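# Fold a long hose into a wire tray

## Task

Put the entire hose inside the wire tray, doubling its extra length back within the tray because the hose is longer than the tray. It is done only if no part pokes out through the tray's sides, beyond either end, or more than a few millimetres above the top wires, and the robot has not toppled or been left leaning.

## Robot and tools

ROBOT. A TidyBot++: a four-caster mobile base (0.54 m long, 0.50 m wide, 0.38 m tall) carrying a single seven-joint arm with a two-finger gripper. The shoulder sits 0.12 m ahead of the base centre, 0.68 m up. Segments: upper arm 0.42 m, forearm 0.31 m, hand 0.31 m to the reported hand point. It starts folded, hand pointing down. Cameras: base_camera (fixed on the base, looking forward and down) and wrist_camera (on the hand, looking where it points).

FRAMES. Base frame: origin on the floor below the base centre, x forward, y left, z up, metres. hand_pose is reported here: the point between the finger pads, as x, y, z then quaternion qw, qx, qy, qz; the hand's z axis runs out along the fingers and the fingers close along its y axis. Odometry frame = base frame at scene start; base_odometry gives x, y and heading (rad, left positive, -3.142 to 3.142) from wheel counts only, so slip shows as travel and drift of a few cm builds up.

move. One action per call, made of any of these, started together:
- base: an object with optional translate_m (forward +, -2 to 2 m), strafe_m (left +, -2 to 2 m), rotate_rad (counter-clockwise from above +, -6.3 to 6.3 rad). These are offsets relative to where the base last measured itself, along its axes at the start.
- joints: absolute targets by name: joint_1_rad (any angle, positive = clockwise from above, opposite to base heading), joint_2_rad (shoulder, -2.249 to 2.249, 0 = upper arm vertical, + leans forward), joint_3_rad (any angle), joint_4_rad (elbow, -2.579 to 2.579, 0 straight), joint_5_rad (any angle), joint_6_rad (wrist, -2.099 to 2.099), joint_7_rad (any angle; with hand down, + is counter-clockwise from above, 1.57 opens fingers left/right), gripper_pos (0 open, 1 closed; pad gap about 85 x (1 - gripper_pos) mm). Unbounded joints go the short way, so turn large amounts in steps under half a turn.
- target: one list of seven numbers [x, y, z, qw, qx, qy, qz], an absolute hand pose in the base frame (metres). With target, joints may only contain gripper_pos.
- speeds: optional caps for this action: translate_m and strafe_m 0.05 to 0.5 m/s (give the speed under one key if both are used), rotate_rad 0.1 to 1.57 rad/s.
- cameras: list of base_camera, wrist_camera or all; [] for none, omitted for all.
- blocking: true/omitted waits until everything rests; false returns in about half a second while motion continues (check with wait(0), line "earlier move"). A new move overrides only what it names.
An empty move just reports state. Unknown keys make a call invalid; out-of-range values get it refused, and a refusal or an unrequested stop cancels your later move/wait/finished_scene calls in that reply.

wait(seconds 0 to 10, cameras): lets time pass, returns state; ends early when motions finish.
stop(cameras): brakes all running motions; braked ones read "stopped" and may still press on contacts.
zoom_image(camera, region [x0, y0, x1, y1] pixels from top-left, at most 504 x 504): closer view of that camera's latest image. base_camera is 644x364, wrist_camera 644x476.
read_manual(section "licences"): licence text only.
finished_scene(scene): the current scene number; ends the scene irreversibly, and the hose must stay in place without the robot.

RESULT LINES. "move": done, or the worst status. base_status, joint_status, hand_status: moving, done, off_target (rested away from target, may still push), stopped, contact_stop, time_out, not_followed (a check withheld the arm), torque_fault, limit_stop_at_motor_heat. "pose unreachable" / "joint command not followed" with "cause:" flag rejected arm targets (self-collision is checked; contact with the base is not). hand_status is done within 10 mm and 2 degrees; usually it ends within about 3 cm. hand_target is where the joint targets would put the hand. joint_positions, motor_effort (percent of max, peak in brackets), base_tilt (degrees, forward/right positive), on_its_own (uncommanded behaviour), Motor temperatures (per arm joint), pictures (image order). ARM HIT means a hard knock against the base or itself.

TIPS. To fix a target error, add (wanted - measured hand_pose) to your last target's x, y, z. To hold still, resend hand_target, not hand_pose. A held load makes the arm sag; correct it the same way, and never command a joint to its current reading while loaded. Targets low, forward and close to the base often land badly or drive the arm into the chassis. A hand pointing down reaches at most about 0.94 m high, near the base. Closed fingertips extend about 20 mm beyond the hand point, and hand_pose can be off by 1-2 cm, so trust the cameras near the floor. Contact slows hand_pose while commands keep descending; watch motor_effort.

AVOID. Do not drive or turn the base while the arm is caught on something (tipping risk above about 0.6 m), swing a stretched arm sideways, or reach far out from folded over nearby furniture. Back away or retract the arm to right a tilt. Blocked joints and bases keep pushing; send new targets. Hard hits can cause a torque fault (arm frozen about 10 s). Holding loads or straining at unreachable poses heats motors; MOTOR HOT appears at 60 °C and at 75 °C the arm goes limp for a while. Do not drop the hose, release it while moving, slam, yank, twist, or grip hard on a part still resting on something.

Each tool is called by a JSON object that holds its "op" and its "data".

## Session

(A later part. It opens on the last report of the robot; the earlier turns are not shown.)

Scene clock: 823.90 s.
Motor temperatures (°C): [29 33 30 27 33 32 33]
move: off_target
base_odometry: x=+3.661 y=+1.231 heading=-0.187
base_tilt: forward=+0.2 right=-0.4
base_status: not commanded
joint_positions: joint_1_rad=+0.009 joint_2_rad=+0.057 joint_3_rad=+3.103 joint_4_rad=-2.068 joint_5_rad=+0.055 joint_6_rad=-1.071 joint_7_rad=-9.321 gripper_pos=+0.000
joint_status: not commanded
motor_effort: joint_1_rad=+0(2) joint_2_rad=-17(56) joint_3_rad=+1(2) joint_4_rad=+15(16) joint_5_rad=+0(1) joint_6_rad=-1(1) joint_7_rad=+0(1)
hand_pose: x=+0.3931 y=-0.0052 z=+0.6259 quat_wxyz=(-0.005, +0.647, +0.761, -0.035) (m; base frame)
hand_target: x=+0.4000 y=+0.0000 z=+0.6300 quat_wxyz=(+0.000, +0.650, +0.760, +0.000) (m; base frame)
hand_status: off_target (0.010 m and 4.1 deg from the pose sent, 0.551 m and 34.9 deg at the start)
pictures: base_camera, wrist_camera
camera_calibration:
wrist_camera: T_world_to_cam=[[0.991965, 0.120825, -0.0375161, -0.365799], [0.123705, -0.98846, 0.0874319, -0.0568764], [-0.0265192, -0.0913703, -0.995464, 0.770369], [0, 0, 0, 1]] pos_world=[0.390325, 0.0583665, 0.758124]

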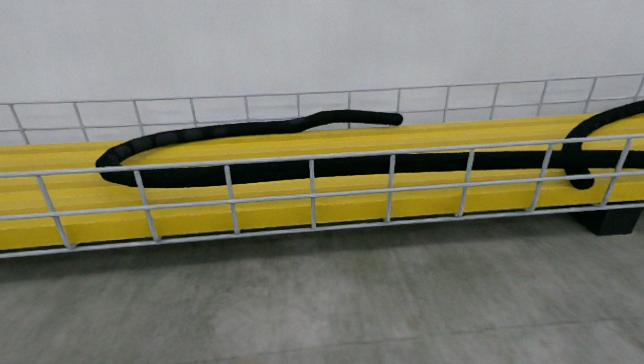

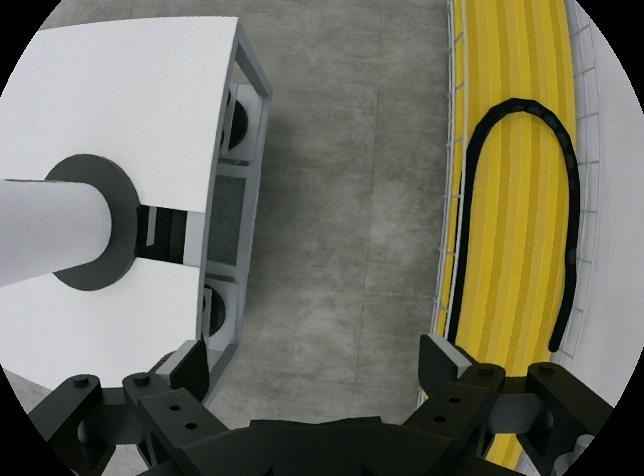

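{"op": "move", "data": {"base": {"strafe_m": -0.6, "translate_m": -0.05}}}

{"op": "zoom_image", "data": {"camera": "base_camera", "region": [0, 50, 500, 260]}}

{"op": "zoom_image", "data": {"camera": "wrist_camera", "region": [400, 0, 640, 400]}}

Scene clock: 827.97 s.
Motor temperatures (°C): [29 33 30 27 33 32 33]
move: done
base_odometry: x=+3.501 y=+0.651 heading=-0.187
base_tilt: forward=+0.2 right=-0.4
base_status: done
joint_positions: joint_1_rad=+0.017 joint_2_rad=+0.054 joint_3_rad=+3.110 joint_4_rad=-2.070 joint_5_rad=+0.055 joint_6_rad=-1.071 joint_7_rad=-9.320 gripper_pos=+0.000
joint_status: not commanded
motor_effort: joint_1_rad=+0(2) joint_2_rad=-17(20) joint_3_rad=+1(3) joint_4_rad=+15(17) joint_5_rad=+1(1) joint_6_rad=+0(1) joint_7_rad=-1(1)
hand_pose: x=+0.3927 y=-0.0095 z=+0.6265 quat_wxyz=(-0.004, +0.653, +0.757, -0.035) (m; base frame)
hand_target: x=+0.4000 y=+0.0000 z=+0.6300 quat_wxyz=(+0.000, +0.650, +0.760, +0.000) (m; base frame)
hand_status: not commanded
pictures: base_camera, wrist_camera
camera_calibration:
wrist_camera: T_world_to_cam=[[0.993616, 0.107014, -0.0357127, -0.36679], [0.109794, -0.990047, 0.0880461, -0.0560255], [-0.0259351, -0.0914051, -0.995476, 0.770299], [0, 0, 0, 1]] pos_world=[0.390577, 0.0541928, 0.758648]

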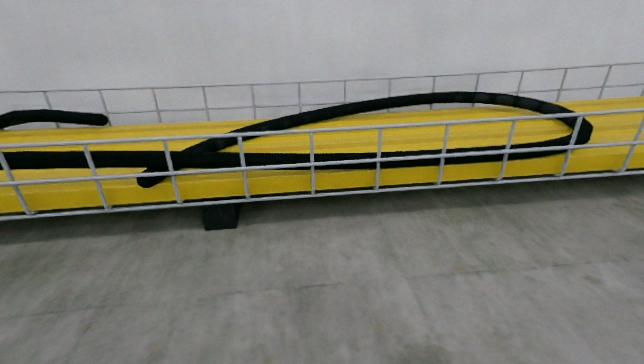

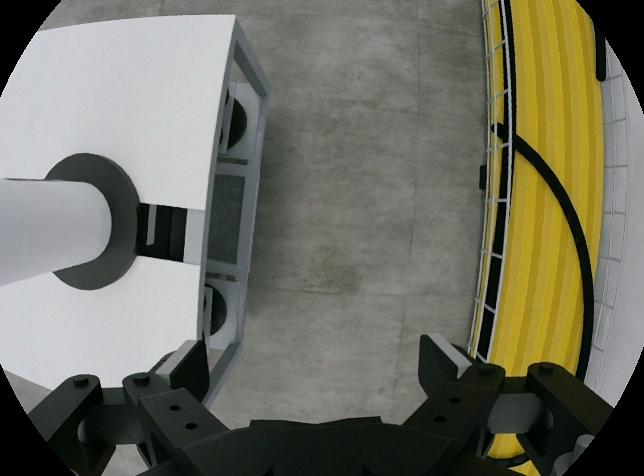

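Scaled by 1.008.

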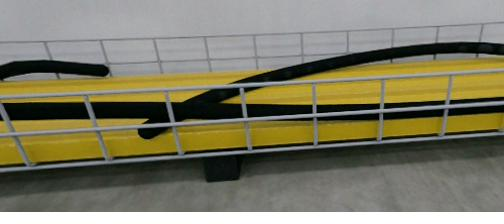

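Scaled by 1.260.

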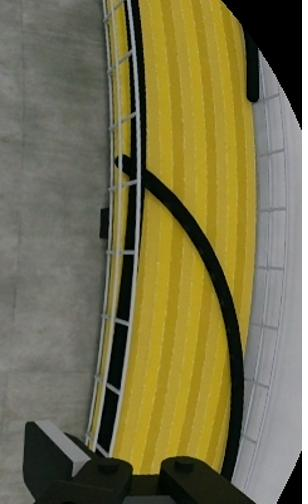

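{"op": "zoom_image", "data": {"camera": "wrist_camera", "region": [470, 90, 560, 170]}}

{"op": "zoom_image", "data": {"camera": "base_camera", "region": [80, 110, 280, 240]}}

{"op": "zoom_image", "data": {"camera": "base_camera", "region": [280, 60, 640, 210]}}

Scaled by 5.600.

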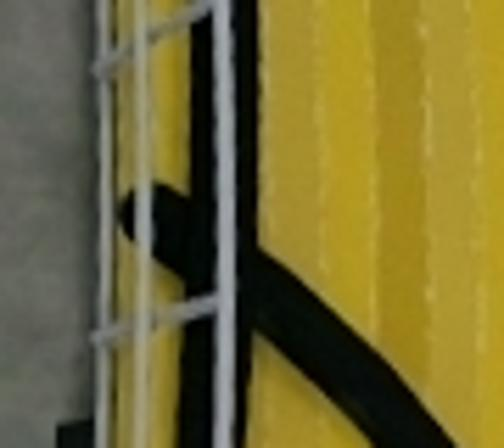

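Scaled by 2.520.

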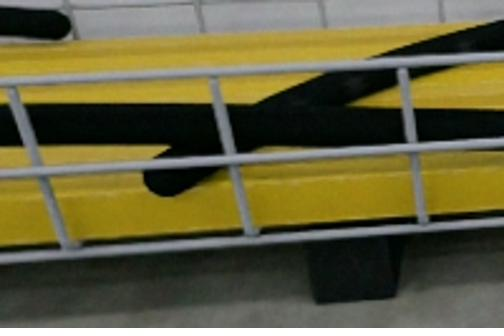

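Scaled by 1.400.

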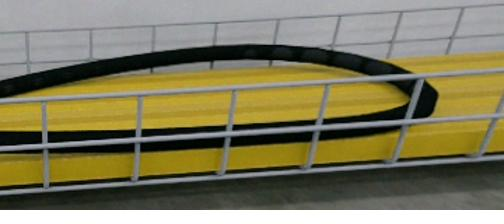

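{"op": "move", "data": {"base": {"translate_m": 0.06}, "target": [0.74, 0.19, 0.28, 0, 0.92, -0.39, 0]}}

Scene clock: 834.50 s.
Motor temperatures (°C): [29 33 30 27 33 32 33]
move: off_target
base_odometry: x=+3.560 y=+0.640 heading=-0.188
base_tilt: forward=+0.2 right=-0.4
base_status: done
joint_positions: joint_1_rad=-0.356 joint_2_rad=+1.315 joint_3_rad=+3.307 joint_4_rad=-0.967 joint_5_rad=-0.150 joint_6_rad=-0.950 joint_7_rad=-11.916 gripper_pos=+0.000
joint_status: not commanded
motor_effort: joint_1_rad=+0(1) joint_2_rad=-51(54) joint_3_rad=+2(4) joint_4_rad=+13(18) joint_5_rad=+1(1) joint_6_rad=-1(1) joint_7_rad=-1(1)
hand_pose: x=+0.7176 y=+0.1674 z=+0.2744 quat_wxyz=(+0.040, +0.938, -0.345, -0.020) (m; base frame)
hand_target: x=+0.7400 y=+0.1900 z=+0.2800 quat_wxyz=(+0.000, +0.921, -0.390, +0.000) (m; base frame)
hand_status: off_target (0.032 m and 7.5 deg from the pose sent, 0.530 m and 144.4 deg at the start)
pictures: base_camera, wrist_camera
camera_calibration:
wrist_camera: T_world_to_cam=[[-0.67339, -0.731194, 0.10909, 0.575743], [-0.730561, 0.680763, 0.0533175, 0.447293], [-0.11325, -0.0437937, -0.992601, 0.498275], [0, 0, 0, 1]] pos_world=[0.770905, 0.138301, 0.407932]

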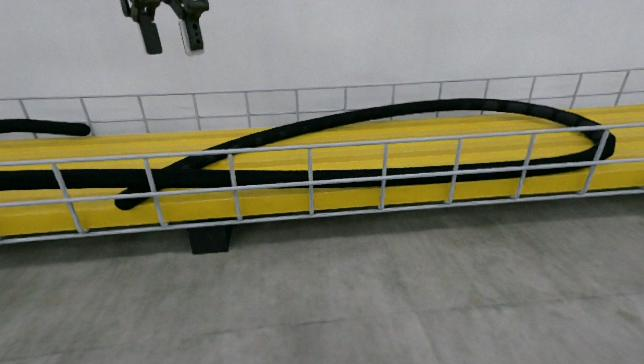

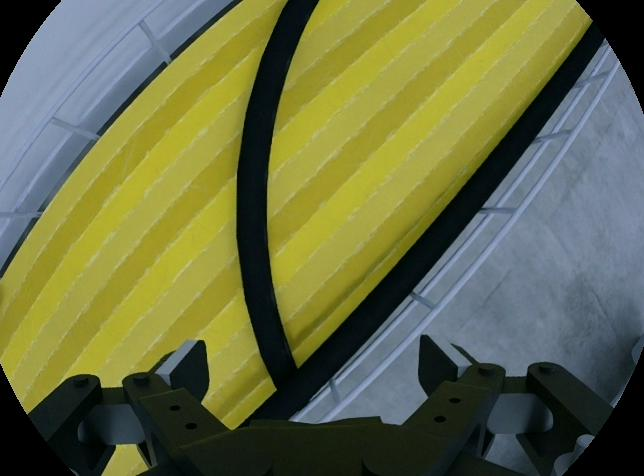

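{"op": "move", "data": {"target": [0.775, 0.205, 0.19, 0, 0.966, -0.259, 0], "cameras": ["wrist_camera"]}}

Scene clock: 838.03 s.
Motor temperatures (°C): [29 33 30 27 33 32 33]
move: off_target
base_odometry: x=+3.560 y=+0.640 heading=-0.188
base_tilt: forward=+0.2 right=-0.4
base_status: not commanded
joint_positions: joint_1_rad=-0.343 joint_2_rad=+1.606 joint_3_rad=+3.272 joint_4_rad=-0.539 joint_5_rad=-0.150 joint_6_rad=-0.965 joint_7_rad=-11.834 gripper_pos=+0.000
joint_status: not commanded
motor_effort: joint_1_rad=+0(1) joint_2_rad=-54(57) joint_3_rad=+1(3) joint_4_rad=+16(17) joint_5_rad=+0(1) joint_6_rad=+1(1) joint_7_rad=-1(1)
hand_pose: x=+0.7817 y=+0.2132 z=+0.1849 quat_wxyz=(-0.008, +0.959, -0.283, +0.017) (m; base frame)
hand_target: x=+0.7750 y=+0.2050 z=+0.1900 quat_wxyz=(+0.000, +0.966, -0.259, +0.000) (m; base frame)
hand_status: off_target (0.012 m and 3.5 deg from the pose sent, 0.109 m and 11.6 deg at the start)
pictures: wrist_camera
camera_calibration:
wrist_camera: T_world_to_cam=[[-0.575211, -0.817988, -0.00536769, 0.625043], [-0.817894, 0.575012, 0.0202719, 0.564632], [-0.0134956, 0.0160508, -0.99978, 0.329298], [0, 0, 0, 1]] pos_world=[0.825784, 0.181321, 0.321134]

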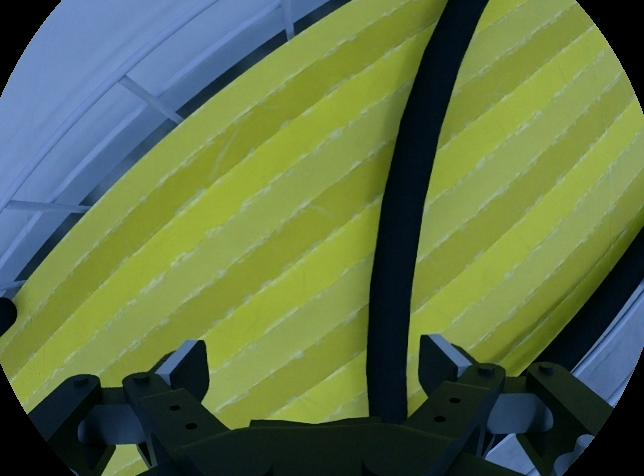

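{"op": "move", "data": {"target": [0.75, 0.172, 0.13, 0, 0.96, -0.28, 0], "cameras": ["wrist_camera"]}}

Scene clock: 840.50 s.
Motor temperatures (°C): [29 33 30 27 33 32 33]
move: off_target
base_odometry: x=+3.560 y=+0.640 heading=-0.188
base_tilt: forward=+0.2 right=-0.4
base_status: not commanded
joint_positions: joint_1_rad=-0.310 joint_2_rad=+1.652 joint_3_rad=+3.272 joint_4_rad=-0.651 joint_5_rad=-0.150 joint_6_rad=-0.894 joint_7_rad=-11.817 gripper_pos=+0.000
joint_status: not commanded
motor_effort: joint_1_rad=+0(1) joint_2_rad=-51(55) joint_3_rad=+2(3) joint_4_rad=+14(16) joint_5_rad=+0(1) joint_6_rad=-1(1) joint_7_rad=-1(1)
hand_pose: x=+0.7347 y=+0.1682 z=+0.1266 quat_wxyz=(+0.020, +0.955, -0.296, -0.017) (m; base frame)
hand_target: x=+0.7500 y=+0.1720 z=+0.1300 quat_wxyz=(+0.000, +0.960, -0.280, +0.000) (m; base frame)
hand_status: off_target (0.016 m and 3.5 deg from the pose sent, 0.076 m and 2.1 deg at the start)
pictures: wrist_camera
camera_calibration:
wrist_camera: T_world_to_cam=[[-0.596154, -0.799909, 0.068882, 0.563866], [-0.797453, 0.599898, 0.0647397, 0.528408], [-0.0931081, -0.0163353, -0.995522, 0.334497], [0, 0, 0, 1]] pos_world=[0.788676, 0.139515, 0.25995]

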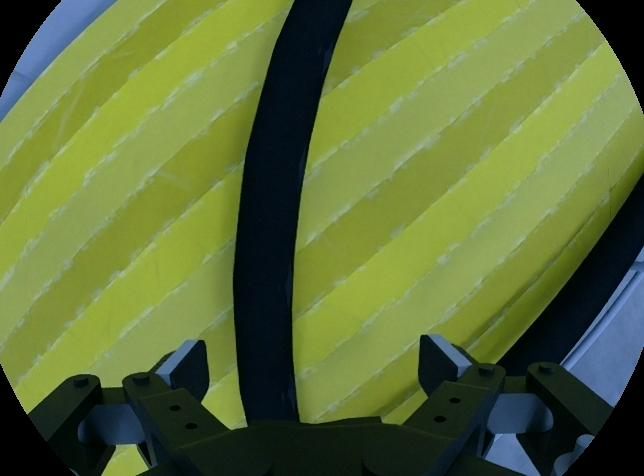

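{"op": "move", "data": {"joints": {"gripper_pos": 0.88}, "cameras": []}}

{"op": "move", "data": {"target": [0.80, 0.09, 0.145, 0, 0.93, -0.36, 0]}}

Scene clock: 842.87 s.
Motor temperatures (°C): [29 33 30 27 33 32 33]
move: done
base_odometry: x=+3.560 y=+0.640 heading=-0.188
base_tilt: forward=+0.2 right=-0.4
base_status: not commanded
joint_positions: joint_1_rad=-0.314 joint_2_rad=+1.643 joint_3_rad=+3.264 joint_4_rad=-0.648 joint_5_rad=-0.150 joint_6_rad=-0.882 joint_7_rad=-11.816 gripper_pos=+0.879
joint_status: all done
motor_effort: joint_1_rad=+2(5) joint_2_rad=-47(52) joint_3_rad=+3(5) joint_4_rad=+13(14) joint_5_rad=+2(4) joint_6_rad=+1(4) joint_7_rad=-1(1)
hand_pose: x=+0.7431 y=+0.1774 z=+0.1332 quat_wxyz=(+0.010, +0.956, -0.294, -0.008) (m; base frame)
hand_target: x=+0.7500 y=+0.1720 z=+0.1300 quat_wxyz=(+0.000, +0.960, -0.280, +0.000) (m; base frame)
hand_status: not commanded
pictures: none
No camera images: "cameras" was empty.

Scene clock: 844.50 s.
Motor temperatures (°C): [29 33 30 27 33 32 33]
move: off_target
base_odometry: x=+3.560 y=+0.640 heading=-0.188
base_tilt: forward=+0.2 right=-0.4
base_status: not commanded
joint_positions: joint_1_rad=-0.146 joint_2_rad=+1.721 joint_3_rad=+3.260 joint_4_rad=-0.382 joint_5_rad=-0.150 joint_6_rad=-0.989 joint_7_rad=-11.816 gripper_pos=+0.880
joint_status: not commanded
motor_effort: joint_1_rad=+0(5) joint_2_rad=-54(54) joint_3_rad=+0(5) joint_4_rad=+16(17) joint_5_rad=+0(3) joint_6_rad=+1(5) joint_7_rad=-1(1)
hand_pose: x=+0.8164 y=+0.0928 z=+0.1478 quat_wxyz=(-0.017, +0.933, -0.358, +0.021) (m; base frame)
hand_target: x=+0.8000 y=+0.0900 z=+0.1450 quat_wxyz=(+0.000, +0.933, -0.361, +0.000) (m; base frame)
hand_status: off_target (0.017 m and 3.1 deg from the pose sent, 0.105 m and 8.3 deg at the start)
pictures: base_camera, wrist_camera
camera_calibration:
wrist_camera: T_world_to_cam=[[-0.697785, -0.715785, -0.0273518, 0.640172], [-0.716298, 0.697463, 0.0215132, 0.568458], [0.003678, 0.0346036, -0.999394, 0.278805], [0, 0, 0, 1]] pos_world=[0.852862, 0.0520997, 0.283917]

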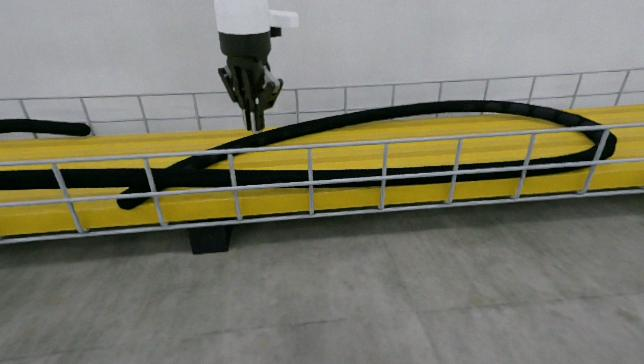

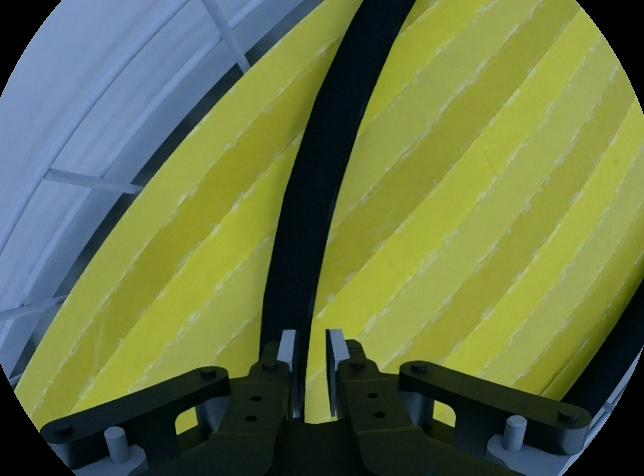

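{"op": "move", "data": {"target": [0.80, 0.12, 0.20, 0, 0.93, -0.36, 0], "joints": {"gripper_pos": 0.0}, "cameras": ["wrist_camera"]}}

Scene clock: 848.50 s.
Motor temperatures (°C): [29 33 30 27 33 32 33]
move: off_target
base_odometry: x=+3.560 y=+0.640 heading=-0.188
base_tilt: forward=+0.2 right=-0.4
base_status: not commanded
joint_positions: joint_1_rad=-0.193 joint_2_rad=+1.633 joint_3_rad=+3.260 joint_4_rad=-0.498 joint_5_rad=-0.150 joint_6_rad=-0.991 joint_7_rad=-11.817 gripper_pos=+0.000
joint_status: all done
motor_effort: joint_1_rad=+0(2) joint_2_rad=-53(56) joint_3_rad=+1(2) joint_4_rad=+16(17) joint_5_rad=+0(1) joint_6_rad=+0(1) joint_7_rad=-1(1)
hand_pose: x=+0.8030 y=+0.1188 z=+0.1773 quat_wxyz=(-0.009, +0.939, -0.343, +0.009) (m; base frame)
hand_target: x=+0.8000 y=+0.1200 z=+0.2000 quat_wxyz=(+0.000, +0.933, -0.361, +0.000) (m; base frame)
hand_status: off_target (0.023 m and 2.6 deg from the pose sent, 0.061 m and 3.1 deg at the start)
pictures: wrist_camera
camera_calibration:
wrist_camera: T_world_to_cam=[[-0.674748, -0.738039, -0.0036519, 0.630168], [-0.737612, 0.674171, 0.0376966, 0.557181], [-0.0253595, 0.0281294, -0.999283, 0.331519], [0, 0, 0, 1]] pos_world=[0.844595, 0.0801279, 0.312578]

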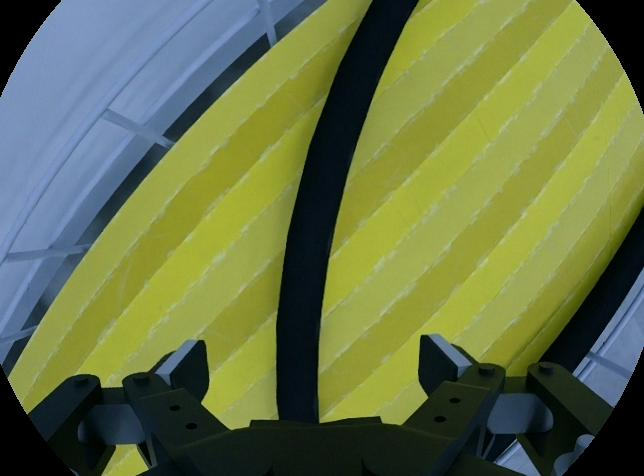

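Good; descend deeper and grip.

{"op": "move", "data": {"target": [0.79, 0.125, 0.128, 0, 0.93, -0.36, 0], "cameras": ["wrist_camera"]}}

{"op": "move", "data": {"joints": {"gripper_pos": 0.88}, "cameras": ["wrist_camera"]}}

Scene clock: 850.80 s.
Motor temperatures (°C): [29 33 30 27 33 32 33]
move: off_target
base_odometry: x=+3.560 y=+0.640 heading=-0.188
base_tilt: forward=+0.2 right=-0.3
base_status: not commanded
joint_positions: joint_1_rad=-0.193 joint_2_rad=+1.772 joint_3_rad=+3.260 joint_4_rad=-0.358 joint_5_rad=-0.150 joint_6_rad=-0.991 joint_7_rad=-11.834 gripper_pos=+0.000
joint_status: not commanded
motor_effort: joint_1_rad=+0(0) joint_2_rad=-54(57) joint_3_rad=+0(2) joint_4_rad=+16(17) joint_5_rad=+0(1) joint_6_rad=+0(1) joint_7_rad=-1(1)
hand_pose: x=+0.7942 y=+0.1227 z=+0.1191 quat_wxyz=(-0.010, +0.939, -0.344, +0.008) (m; base frame)
hand_target: x=+0.7900 y=+0.1250 z=+0.1280 quat_wxyz=(+0.000, +0.933, -0.361, +0.000) (m; base frame)
hand_status: off_target (0.010 m and 2.6 deg from the pose sent, 0.051 m and 2.6 deg at the start)
pictures: wrist_camera
camera_calibration:
wrist_camera: T_world_to_cam=[[-0.675415, -0.737424, -0.00464376, 0.627449], [-0.736962, 0.674739, 0.0401816, 0.54934], [-0.0264975, 0.0305615, -0.999182, 0.273649], [0, 0, 0, 1]] pos_world=[0.835882, 0.0836721, 0.254265]

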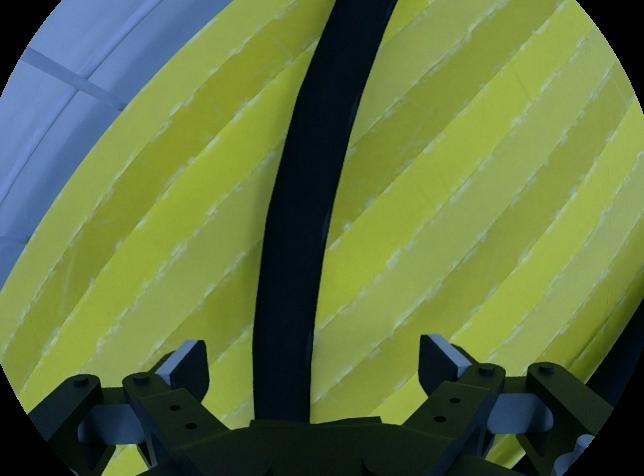

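Scene clock: 851.83 s.
Motor temperatures (°C): [29 33 30 27 33 32 33]
move: off_target
base_odometry: x=+3.560 y=+0.640 heading=-0.188
base_tilt: forward=+0.2 right=-0.4
base_status: not commanded
joint_positions: joint_1_rad=-0.198 joint_2_rad=+1.771 joint_3_rad=+3.260 joint_4_rad=-0.347 joint_5_rad=-0.150 joint_6_rad=-0.991 joint_7_rad=-11.837 gripper_pos=+0.780
joint_status: gripper_pos off_target (ended at +0.780, target +0.880)
motor_effort: joint_1_rad=+0(2) joint_2_rad=-48(53) joint_3_rad=+1(3) joint_4_rad=+14(16) joint_5_rad=+1(3) joint_6_rad=+0(2) joint_7_rad=+0(1)
hand_pose: x=+0.7989 y=+0.1282 z=+0.1228 quat_wxyz=(-0.014, +0.940, -0.342, +0.013) (m; base frame)
hand_target: x=+0.7900 y=+0.1250 z=+0.1280 quat_wxyz=(+0.000, +0.933, -0.361, +0.000) (m; base frame)
hand_status: not commanded
pictures: wrist_camera
camera_calibration:
wrist_camera: T_world_to_cam=[[-0.672658, -0.739806, -0.0147569, 0.634138], [-0.739795, 0.671967, 0.0341295, 0.552289], [-0.0153331, 0.0338745, -0.999308, 0.267914], [0, 0, 0, 1]] pos_world=[0.839246, 0.0889442, 0.258237]

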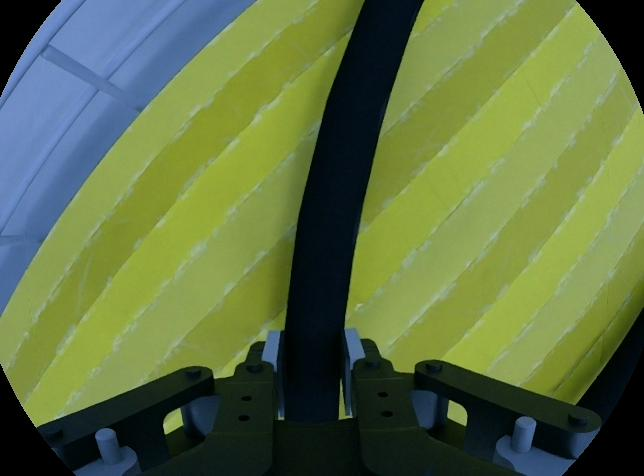

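{"op": "move", "data": {"base": {"translate_m": 0.07, "strafe_m": -0.08}, "speeds": {"translate_m": 0.1}, "target": [0.80, 0.10, 0.145, 0, 0.93, -0.36, 0]}}

Scene clock: 854.67 s.
Motor temperatures (°C): [29 33 30 27 33 32 33]
move: off_target
base_odometry: x=+3.614 y=+0.548 heading=-0.187
base_tilt: forward=+0.2 right=-0.4
base_status: done
joint_positions: joint_1_rad=-0.192 joint_2_rad=+1.770 joint_3_rad=+3.249 joint_4_rad=-0.347 joint_5_rad=-0.150 joint_6_rad=-1.021 joint_7_rad=-11.837 gripper_pos=+0.780
joint_status: not commanded
motor_effort: joint_1_rad=+4(9) joint_2_rad=-54(55) joint_3_rad=+3(5) joint_4_rad=+16(17) joint_5_rad=+2(5) joint_6_rad=+1(3) joint_7_rad=+0(1)
hand_pose: x=+0.7903 y=+0.1268 z=+0.1233 quat_wxyz=(-0.011, +0.938, -0.346, -0.003) (m; base frame)
hand_target: x=+0.8000 y=+0.1000 z=+0.1450 quat_wxyz=(+0.000, +0.933, -0.361, +0.000) (m; base frame)
hand_status: off_target (0.036 m and 2.3 deg from the pose sent, 0.036 m and 3.2 deg at the start)
pictures: base_camera, wrist_camera
camera_calibration:
wrist_camera: T_world_to_cam=[[-0.678756, -0.734363, 0.00151573, 0.629395], [-0.732953, 0.677578, 0.060558, 0.537474], [-0.0454985, 0.0399931, -0.998164, 0.291268], [0, 0, 0, 1]] pos_world=[0.834401, 0.0863746, 0.257231]

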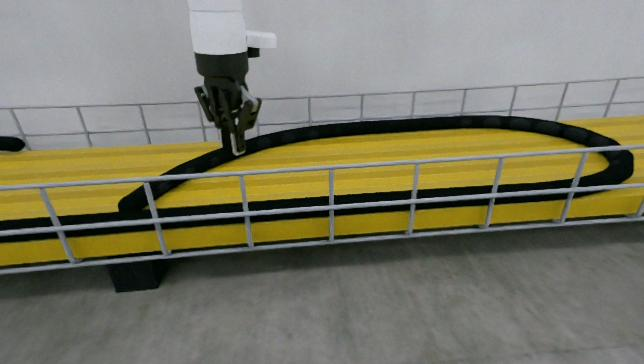

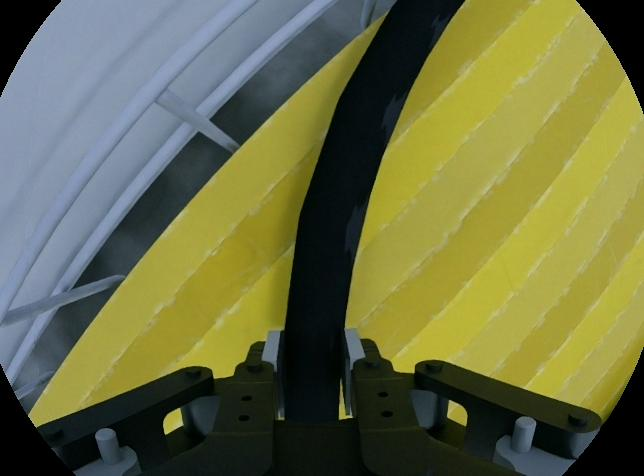

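{"op": "move", "data": {"target": [0.80, 0.12, 0.23, 0, 0.90, -0.436, 0], "cameras": []}}

{"op": "move", "data": {"target": [0.79, 0.14, 0.22, 0, 0.76, -0.65, 0]}}

Scene clock: 857.43 s.
Motor temperatures (°C): [29 33 30 27 33 32 33]
move: off_target
base_odometry: x=+3.614 y=+0.548 heading=-0.187
base_tilt: forward=+0.2 right=-0.4
base_status: not commanded
joint_positions: joint_1_rad=-0.204 joint_2_rad=+1.573 joint_3_rad=+3.273 joint_4_rad=-0.573 joint_5_rad=-0.150 joint_6_rad=-1.021 joint_7_rad=-11.955 gripper_pos=+0.780
joint_status: not commanded
motor_effort: joint_1_rad=+1(4) joint_2_rad=-56(58) joint_3_rad=+3(4) joint_4_rad=+16(18) joint_5_rad=+2(3) joint_6_rad=+1(2) joint_7_rad=-1(1)
hand_pose: x=+0.7875 y=+0.1158 z=+0.1981 quat_wxyz=(+0.008, +0.914, -0.406, -0.007) (m; base frame)
hand_target: x=+0.8000 y=+0.1200 z=+0.2300 quat_wxyz=(+0.000, +0.900, -0.436, +0.000) (m; base frame)
hand_status: off_target (0.035 m and 4.0 deg from the pose sent, 0.107 m and 11.3 deg at the start)
pictures: none
No camera images: "cameras" was empty.

Scene clock: 858.67 s.
Motor temperatures (°C): [29 33 30 27 33 32 33]
move: off_target
base_odometry: x=+3.614 y=+0.548 heading=-0.187
base_tilt: forward=+0.2 right=-0.4
base_status: not commanded
joint_positions: joint_1_rad=-0.257 joint_2_rad=+1.573 joint_3_rad=+3.349 joint_4_rad=-0.598 joint_5_rad=-0.186 joint_6_rad=-1.021 joint_7_rad=-12.457 gripper_pos=+0.780
joint_status: not commanded
motor_effort: joint_1_rad=+1(2) joint_2_rad=-53(57) joint_3_rad=+2(3) joint_4_rad=+13(17) joint_5_rad=+0(3) joint_6_rad=-2(3) joint_7_rad=-3(3)
hand_pose: x=+0.7772 y=+0.1205 z=+0.1936 quat_wxyz=(+0.032, +0.793, -0.609, +0.007) (m; base frame)
hand_target: x=+0.7900 y=+0.1400 z=+0.2200 quat_wxyz=(+0.000, +0.760, -0.650, +0.000) (m; base frame)
hand_status: off_target (0.035 m and 7.1 deg from the pose sent, 0.033 m and 33.2 deg at the start)
pictures: base_camera, wrist_camera
camera_calibration:
wrist_camera: T_world_to_cam=[[-0.974193, -0.217463, 0.0604819, 0.771648], [-0.218069, 0.975927, -0.00351939, 0.104217], [-0.0582606, -0.0166178, -0.998163, 0.377895], [0, 0, 0, 1]] pos_world=[0.796477, 0.072377, 0.330897]

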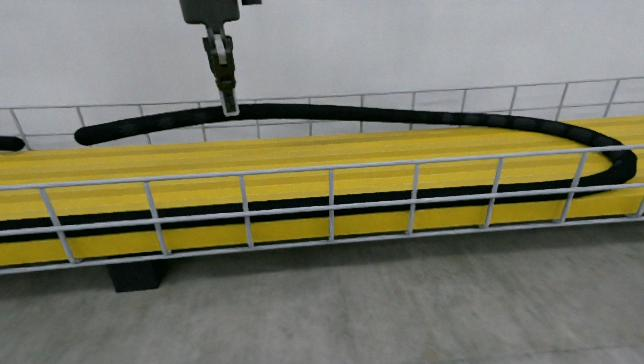

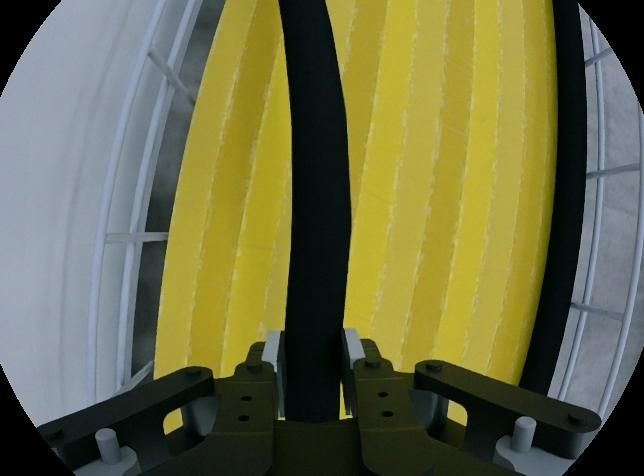

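{"op": "move", "data": {"target": [0.785, 0.14, 0.15, 0, 0.73, -0.683, 0], "cameras": []}}

{"op": "move", "data": {"joints": {"gripper_pos": 0.0}}}

{"op": "move", "data": {"target": [0.77, 0.13, 0.32, 0, 0.73, -0.683, 0], "cameras": []}}

{"op": "move", "data": {"target": [0.40, 0.0, 0.63, 0, 0.65, 0.76, 0]}}

Scene clock: 862.07 s.
Motor temperatures (°C): [29 33 30 27 33 32 33]
move: off_target
base_odometry: x=+3.614 y=+0.548 heading=-0.187
base_tilt: forward=+0.2 right=-0.4
base_status: not commanded
joint_positions: joint_1_rad=-0.256 joint_2_rad=+1.688 joint_3_rad=+3.349 joint_4_rad=-0.478 joint_5_rad=-0.186 joint_6_rad=-1.021 joint_7_rad=-12.568 gripper_pos=+0.780
joint_status: not commanded
motor_effort: joint_1_rad=+0(1) joint_2_rad=-52(56) joint_3_rad=+2(3) joint_4_rad=+13(15) joint_5_rad=-1(1) joint_6_rad=-3(3) joint_7_rad=-3(3)
hand_pose: x=+0.7751 y=+0.1269 z=+0.1465 quat_wxyz=(+0.029, +0.766, -0.643, +0.009) (m; base frame)
hand_target: x=+0.7850 y=+0.1400 z=+0.1500 quat_wxyz=(+0.000, +0.730, -0.683, +0.000) (m; base frame)
hand_status: off_target (0.017 m and 7.1 deg from the pose sent, 0.048 m and 11.8 deg at the start)
pictures: none
No camera images: "cameras" was empty.

Scene clock: 863.10 s.
Motor temperatures (°C): [29 33 30 27 33 32 33]
move: done
base_odometry: x=+3.614 y=+0.548 heading=-0.187
base_tilt: forward=+0.2 right=-0.4
base_status: not commanded
joint_positions: joint_1_rad=-0.256 joint_2_rad=+1.688 joint_3_rad=+3.349 joint_4_rad=-0.478 joint_5_rad=-0.186 joint_6_rad=-1.021 joint_7_rad=-12.585 gripper_pos=+0.000
joint_status: all done
motor_effort: joint_1_rad=+0(1) joint_2_rad=-53(54) joint_3_rad=+2(3) joint_4_rad=+15(15) joint_5_rad=+1(1) joint_6_rad=-1(3) joint_7_rad=-1(3)
hand_pose: x=+0.7751 y=+0.1270 z=+0.1465 quat_wxyz=(+0.029, +0.760, -0.649, +0.009) (m; base frame)
hand_target: x=+0.7850 y=+0.1400 z=+0.1500 quat_wxyz=(+0.000, +0.730, -0.683, +0.000) (m; base frame)
hand_status: not commanded
pictures: base_camera, wrist_camera
camera_calibration:
wrist_camera: T_world_to_cam=[[-0.99207, -0.115026, 0.0506578, 0.776162], [-0.11547, 0.993293, -0.00591088, 0.0158422], [-0.0496382, -0.0117134, -0.998699, 0.323565], [0, 0, 0, 1]] pos_world=[0.787897, 0.0773328, 0.283919]

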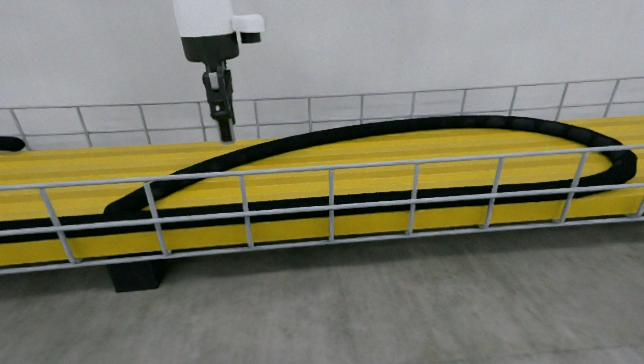

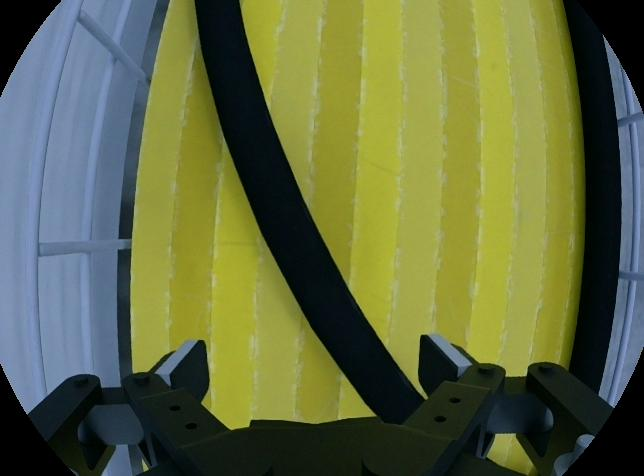

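Scene clock: 864.87 s.
Motor temperatures (°C): [29 33 30 27 33 32 33]
move: off_target
base_odometry: x=+3.614 y=+0.548 heading=-0.187
base_tilt: forward=+0.2 right=-0.4
base_status: not commanded
joint_positions: joint_1_rad=-0.283 joint_2_rad=+1.304 joint_3_rad=+3.403 joint_4_rad=-0.879 joint_5_rad=-0.239 joint_6_rad=-1.021 joint_7_rad=-12.585 gripper_pos=+0.000
joint_status: not commanded
motor_effort: joint_1_rad=+0(1) joint_2_rad=-52(56) joint_3_rad=+3(4) joint_4_rad=+15(16) joint_5_rad=+1(1) joint_6_rad=+0(1) joint_7_rad=-1(1)
hand_pose: x=+0.7631 y=+0.1082 z=+0.3061 quat_wxyz=(+0.030, +0.727, -0.686, +0.009) (m; base frame)
hand_target: x=+0.7700 y=+0.1300 z=+0.3200 quat_wxyz=(+0.000, +0.730, -0.683, +0.000) (m; base frame)
hand_status: off_target (0.027 m and 3.6 deg from the pose sent, 0.174 m and 6.3 deg at the start)
pictures: none
No camera images: "cameras" was empty.

Scene clock: 868.53 s.
Motor temperatures (°C): [29 33 30 27 33 32 33]
move: off_target
base_odometry: x=+3.614 y=+0.548 heading=-0.187
base_tilt: forward=+0.2 right=-0.3
base_status: not commanded
joint_positions: joint_1_rad=+0.009 joint_2_rad=+0.056 joint_3_rad=+3.139 joint_4_rad=-2.068 joint_5_rad=-0.078 joint_6_rad=-1.021 joint_7_rad=-15.491 gripper_pos=+0.000
joint_status: not commanded
motor_effort: joint_1_rad=+0(1) joint_2_rad=-18(54) joint_3_rad=+0(5) joint_4_rad=+15(17) joint_5_rad=+0(1) joint_6_rad=+0(1) joint_7_rad=+0(1)
hand_pose: x=+0.4095 y=+0.0203 z=+0.6261 quat_wxyz=(+0.022, -0.644, -0.764, -0.025) (m; base frame)
hand_target: x=+0.4000 y=+0.0000 z=+0.6300 quat_wxyz=(+0.000, -0.650, -0.760, +0.000) (m; base frame)
hand_status: off_target (0.023 m and 3.9 deg from the pose sent, 0.498 m and 174.4 deg at the start)
pictures: base_camera, wrist_camera
camera_calibration:
wrist_camera: T_world_to_cam=[[0.991452, 0.12753, 0.027543, -0.42574], [0.12809, -0.991569, -0.0195843, 0.0315801], [0.0248132, 0.0229449, -0.999429, 0.752404], [0, 0, 0, 1]] pos_world=[0.399386, 0.0683448, 0.764318]

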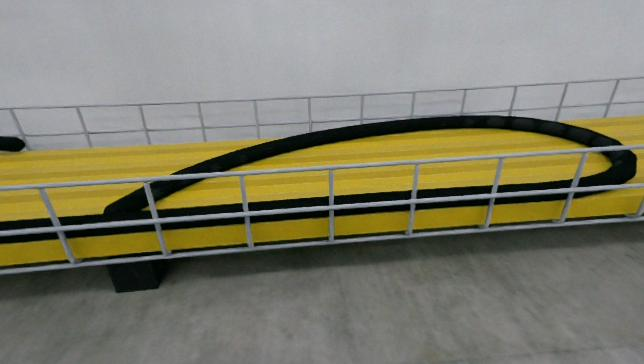

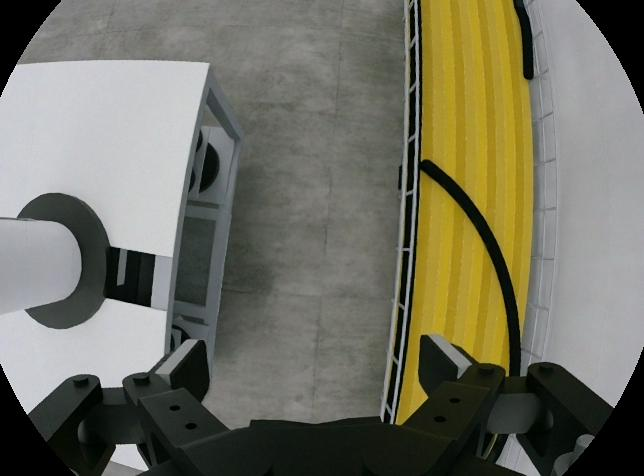

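{"op": "zoom_image", "data": {"camera": "base_camera", "region": [300, 90, 644, 240]}}

{"op": "zoom_image", "data": {"camera": "wrist_camera", "region": [370, 130, 470, 420]}}

{"op": "move", "data": {"base": {"strafe_m": -0.45}}}

{"op": "zoom_image", "data": {"camera": "base_camera", "region": [100, 80, 560, 260]}}

{"op": "zoom_image", "data": {"camera": "wrist_camera", "region": [370, 0, 600, 400]}}

Scaled by 1.465.

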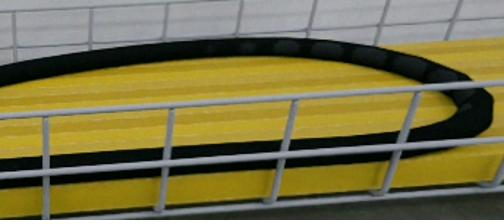

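Scaled by 1.738.

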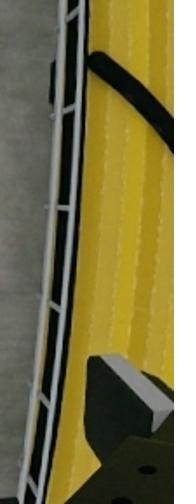

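Scene clock: 872.13 s.
Motor temperatures (°C): [29 33 30 27 33 32 33]
move: done
base_odometry: x=+3.530 y=+0.106 heading=-0.187
base_tilt: forward=+0.2 right=-0.3
base_status: done
joint_positions: joint_1_rad=+0.018 joint_2_rad=+0.056 joint_3_rad=+3.133 joint_4_rad=-2.068 joint_5_rad=-0.072 joint_6_rad=-1.021 joint_7_rad=-15.494 gripper_pos=+0.000
joint_status: not commanded
motor_effort: joint_1_rad=+0(2) joint_2_rad=-18(19) joint_3_rad=+1(3) joint_4_rad=+16(16) joint_5_rad=+0(1) joint_6_rad=+0(1) joint_7_rad=-1(1)
hand_pose: x=+0.4093 y=+0.0179 z=+0.6260 quat_wxyz=(+0.021, -0.645, -0.763, -0.023) (m; base frame)
hand_target: x=+0.4000 y=+0.0000 z=+0.6300 quat_wxyz=(+0.000, -0.650, -0.760, +0.000) (m; base frame)
hand_status: not commanded
pictures: base_camera, wrist_camera
camera_calibration:
wrist_camera: T_world_to_cam=[[0.991733, 0.125501, 0.0267505, -0.424896], [0.125926, -0.991928, -0.0148454, 0.0270996], [0.0246714, 0.0180913, -0.999532, 0.75258], [0, 0, 0, 1]] pos_world=[0.399404, 0.0665907, 0.763996]

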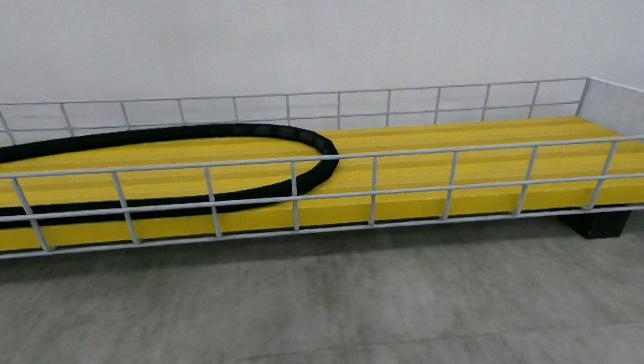

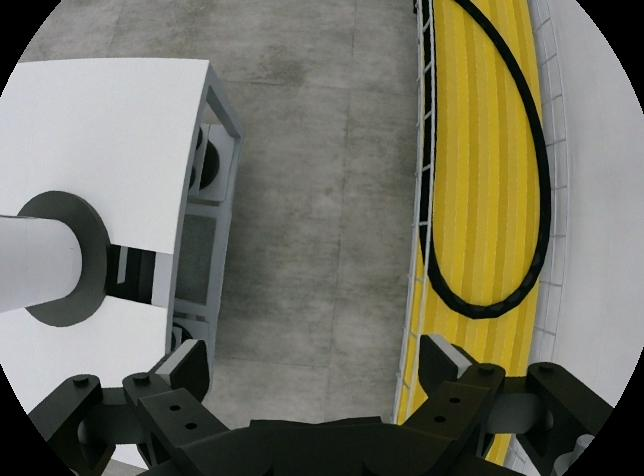

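Scaled by 1.096.

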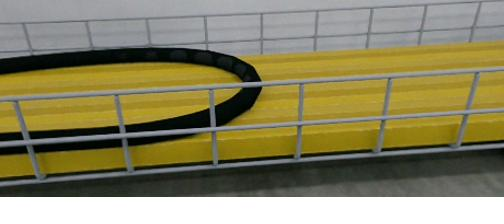

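Scaled by 1.260.

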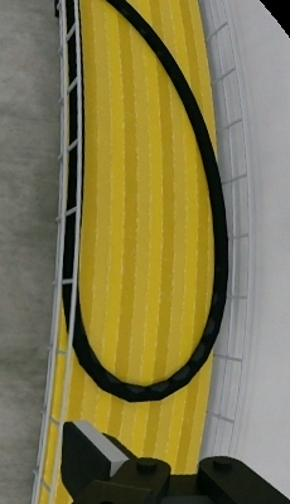

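{"op": "zoom_image", "data": {"camera": "wrist_camera", "region": [400, 80, 460, 280]}}

{"op": "zoom_image", "data": {"camera": "base_camera", "region": [0, 120, 200, 260]}}

{"op": "zoom_image", "data": {"camera": "wrist_camera", "region": [500, 100, 580, 300]}}

Scaled by 2.520.

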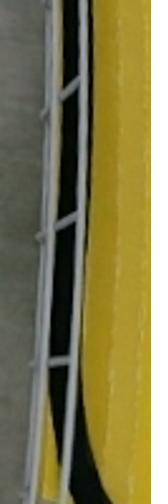

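Scaled by 2.520.

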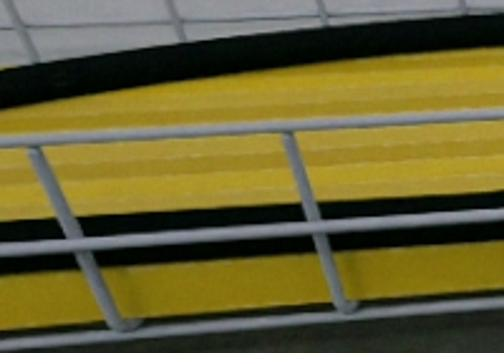

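Scaled by 2.520.

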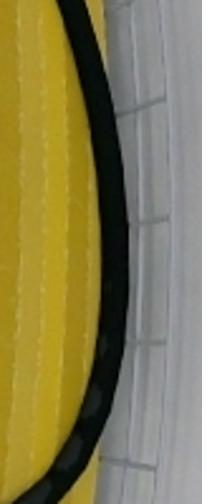

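{"op": "move", "data": {"base": {"strafe_m": 0.95, "translate_m": -0.05}}}

{"op": "zoom_image", "data": {"camera": "base_camera", "region": [60, 80, 460, 260]}}

{"op": "zoom_image", "data": {"camera": "wrist_camera", "region": [400, 0, 640, 400]}}

Scene clock: 878.53 s.
Motor temperatures (°C): [29 33 30 27 33 32 33]
move: done
base_odometry: x=+3.657 y=+1.049 heading=-0.186
base_tilt: forward=+0.2 right=-0.4
base_status: done
joint_positions: joint_1_rad=+0.020 joint_2_rad=+0.053 joint_3_rad=+3.130 joint_4_rad=-2.070 joint_5_rad=-0.071 joint_6_rad=-1.021 joint_7_rad=-15.494 gripper_pos=+0.000
joint_status: not commanded
motor_effort: joint_1_rad=+0(2) joint_2_rad=-17(20) joint_3_rad=+0(3) joint_4_rad=+16(17) joint_5_rad=-1(2) joint_6_rad=+0(1) joint_7_rad=-1(1)
hand_pose: x=+0.4088 y=+0.0177 z=+0.6264 quat_wxyz=(+0.020, -0.645, -0.764, -0.023) (m; base frame)
hand_target: x=+0.4000 y=+0.0000 z=+0.6300 quat_wxyz=(+0.000, -0.650, -0.760, +0.000) (m; base frame)
hand_status: not commanded
pictures: base_camera, wrist_camera
camera_calibration:
wrist_camera: T_world_to_cam=[[0.991575, 0.126446, 0.0281335, -0.425209], [0.126867, -0.991825, -0.0137227, 0.0258881], [0.0261684, 0.0171763, -0.99951, 0.752442], [0, 0, 0, 1]] pos_world=[0.398651, 0.066518, 0.764391]

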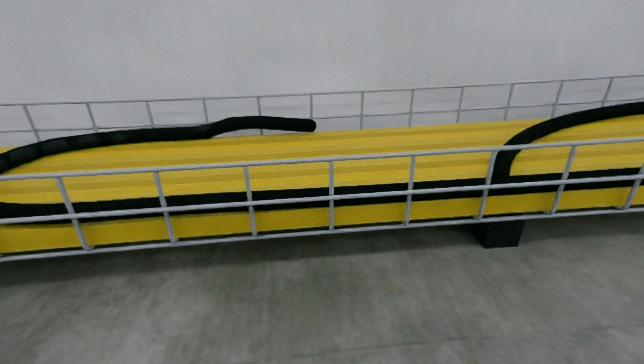

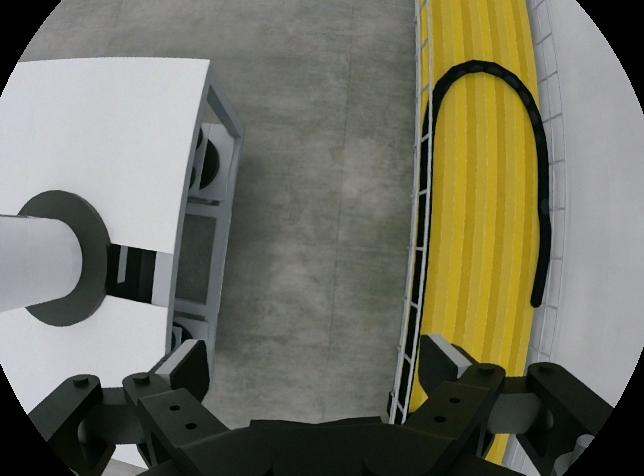

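Scaled by 1.260.

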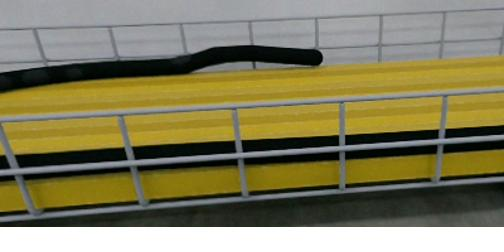

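Scaled by 1.260.

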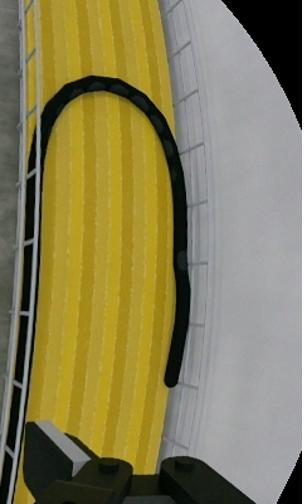

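{"op": "zoom_image", "data": {"camera": "wrist_camera", "region": [490, 200, 590, 340]}}

{"op": "zoom_image", "data": {"camera": "base_camera", "region": [180, 85, 340, 165]}}

Scaled by 3.600.

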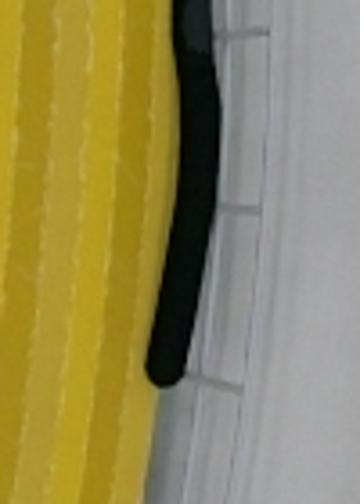

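Scaled by 3.150.

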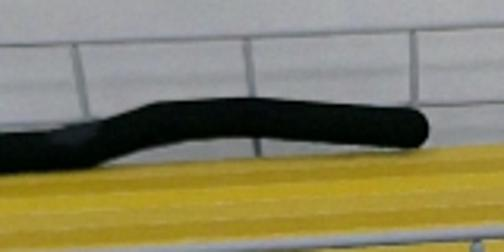

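{"op": "move", "data": {"base": {"translate_m": 0.13}, "target": [0.74, 0.05, 0.28, 0, 0.70, -0.714, 0]}}

Scene clock: 886.60 s.
Motor temperatures (°C): [29 33 30 27 33 32 33]
move: off_target
base_odometry: x=+3.785 y=+1.025 heading=-0.186
base_tilt: forward=+0.2 right=-0.4
base_status: done
joint_positions: joint_1_rad=-0.204 joint_2_rad=+1.269 joint_3_rad=+3.435 joint_4_rad=-1.119 joint_5_rad=-0.331 joint_6_rad=-0.882 joint_7_rad=-12.479 gripper_pos=+0.000
joint_status: not commanded
motor_effort: joint_1_rad=+0(1) joint_2_rad=-49(51) joint_3_rad=+5(5) joint_4_rad=+12(18) joint_5_rad=+0(1) joint_6_rad=+0(1) joint_7_rad=-1(2)
hand_pose: x=+0.7114 y=+0.0344 z=+0.2752 quat_wxyz=(+0.042, +0.694, -0.719, -0.016) (m; base frame)
hand_target: x=+0.7400 y=+0.0500 z=+0.2800 quat_wxyz=(+0.000, +0.700, -0.714, +0.000) (m; base frame)
hand_status: off_target (0.033 m and 5.2 deg from the pose sent, 0.480 m and 169.2 deg at the start)
pictures: base_camera, wrist_camera
camera_calibration:
wrist_camera: T_world_to_cam=[[-0.991967, 0.0776158, 0.0998878, 0.675548], [0.0785837, 0.996891, 0.0057857, -0.0402073], [-0.0991281, 0.0135888, -0.994982, 0.481201], [0, 0, 0, 1]] pos_world=[0.720981, -0.0188898, 0.41154]

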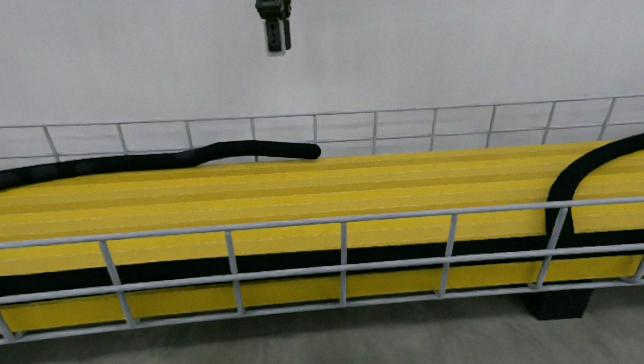

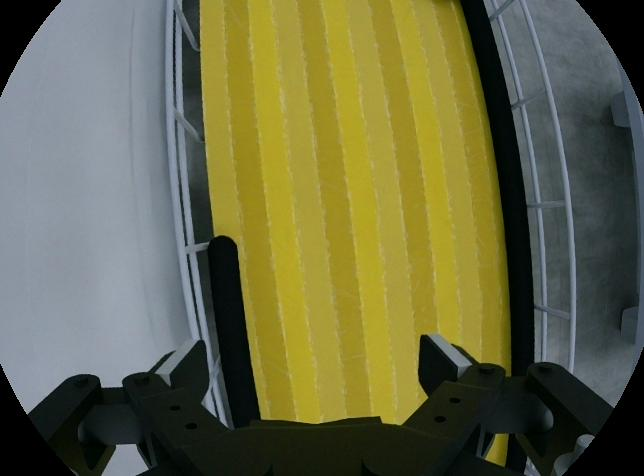

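{"op": "move", "data": {"target": [0.79, 0.055, 0.20, 0, 0.70, -0.714, 0], "cameras": ["wrist_camera"]}}

Scene clock: 891.73 s.
Motor temperatures (°C): [29 33 30 27 33 32 33]
move: off_target
base_odometry: x=+3.785 y=+1.025 heading=-0.186
base_tilt: forward=+0.2 right=-0.4
base_status: not commanded
joint_positions: joint_1_rad=-0.171 joint_2_rad=+1.558 joint_3_rad=+3.409 joint_4_rad=-0.732 joint_5_rad=-0.331 joint_6_rad=-0.943 joint_7_rad=-12.492 gripper_pos=+0.000
joint_status: not commanded
motor_effort: joint_1_rad=+0(0) joint_2_rad=-58(58) joint_3_rad=+4(5) joint_4_rad=+21(21) joint_5_rad=+0(1) joint_6_rad=+6(10) joint_7_rad=+0(1)
hand_pose: x=+0.7571 y=+0.0544 z=+0.1735 quat_wxyz=(+0.025, +0.716, -0.698, -0.018) (m; base frame)
hand_target: x=+0.7900 y=+0.0550 z=+0.2000 quat_wxyz=(+0.000, +0.700, -0.714, +0.000) (m; base frame)
hand_status: off_target (0.042 m and 4.4 deg from the pose sent, 0.111 m and 5.2 deg at the start)
pictures: wrist_camera
camera_calibration:
wrist_camera: T_world_to_cam=[[-0.996602, 0.0153053, 0.0809289, 0.739738], [0.0181858, 0.999223, 0.0349764, -0.0225403], [-0.0803307, 0.0363293, -0.996106, 0.368991], [0, 0, 0, 1]] pos_world=[0.767276, -0.00220432, 0.308477]

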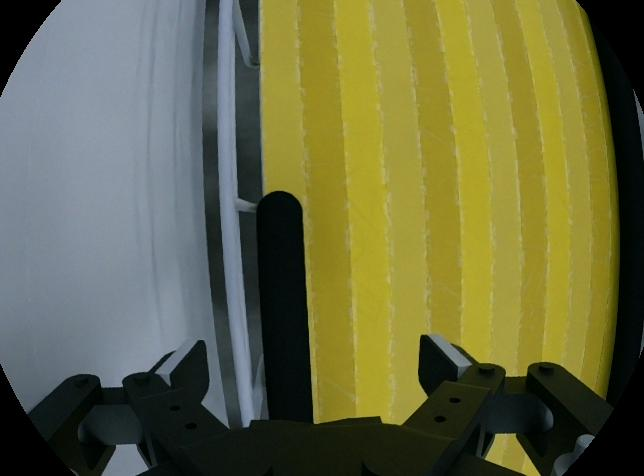

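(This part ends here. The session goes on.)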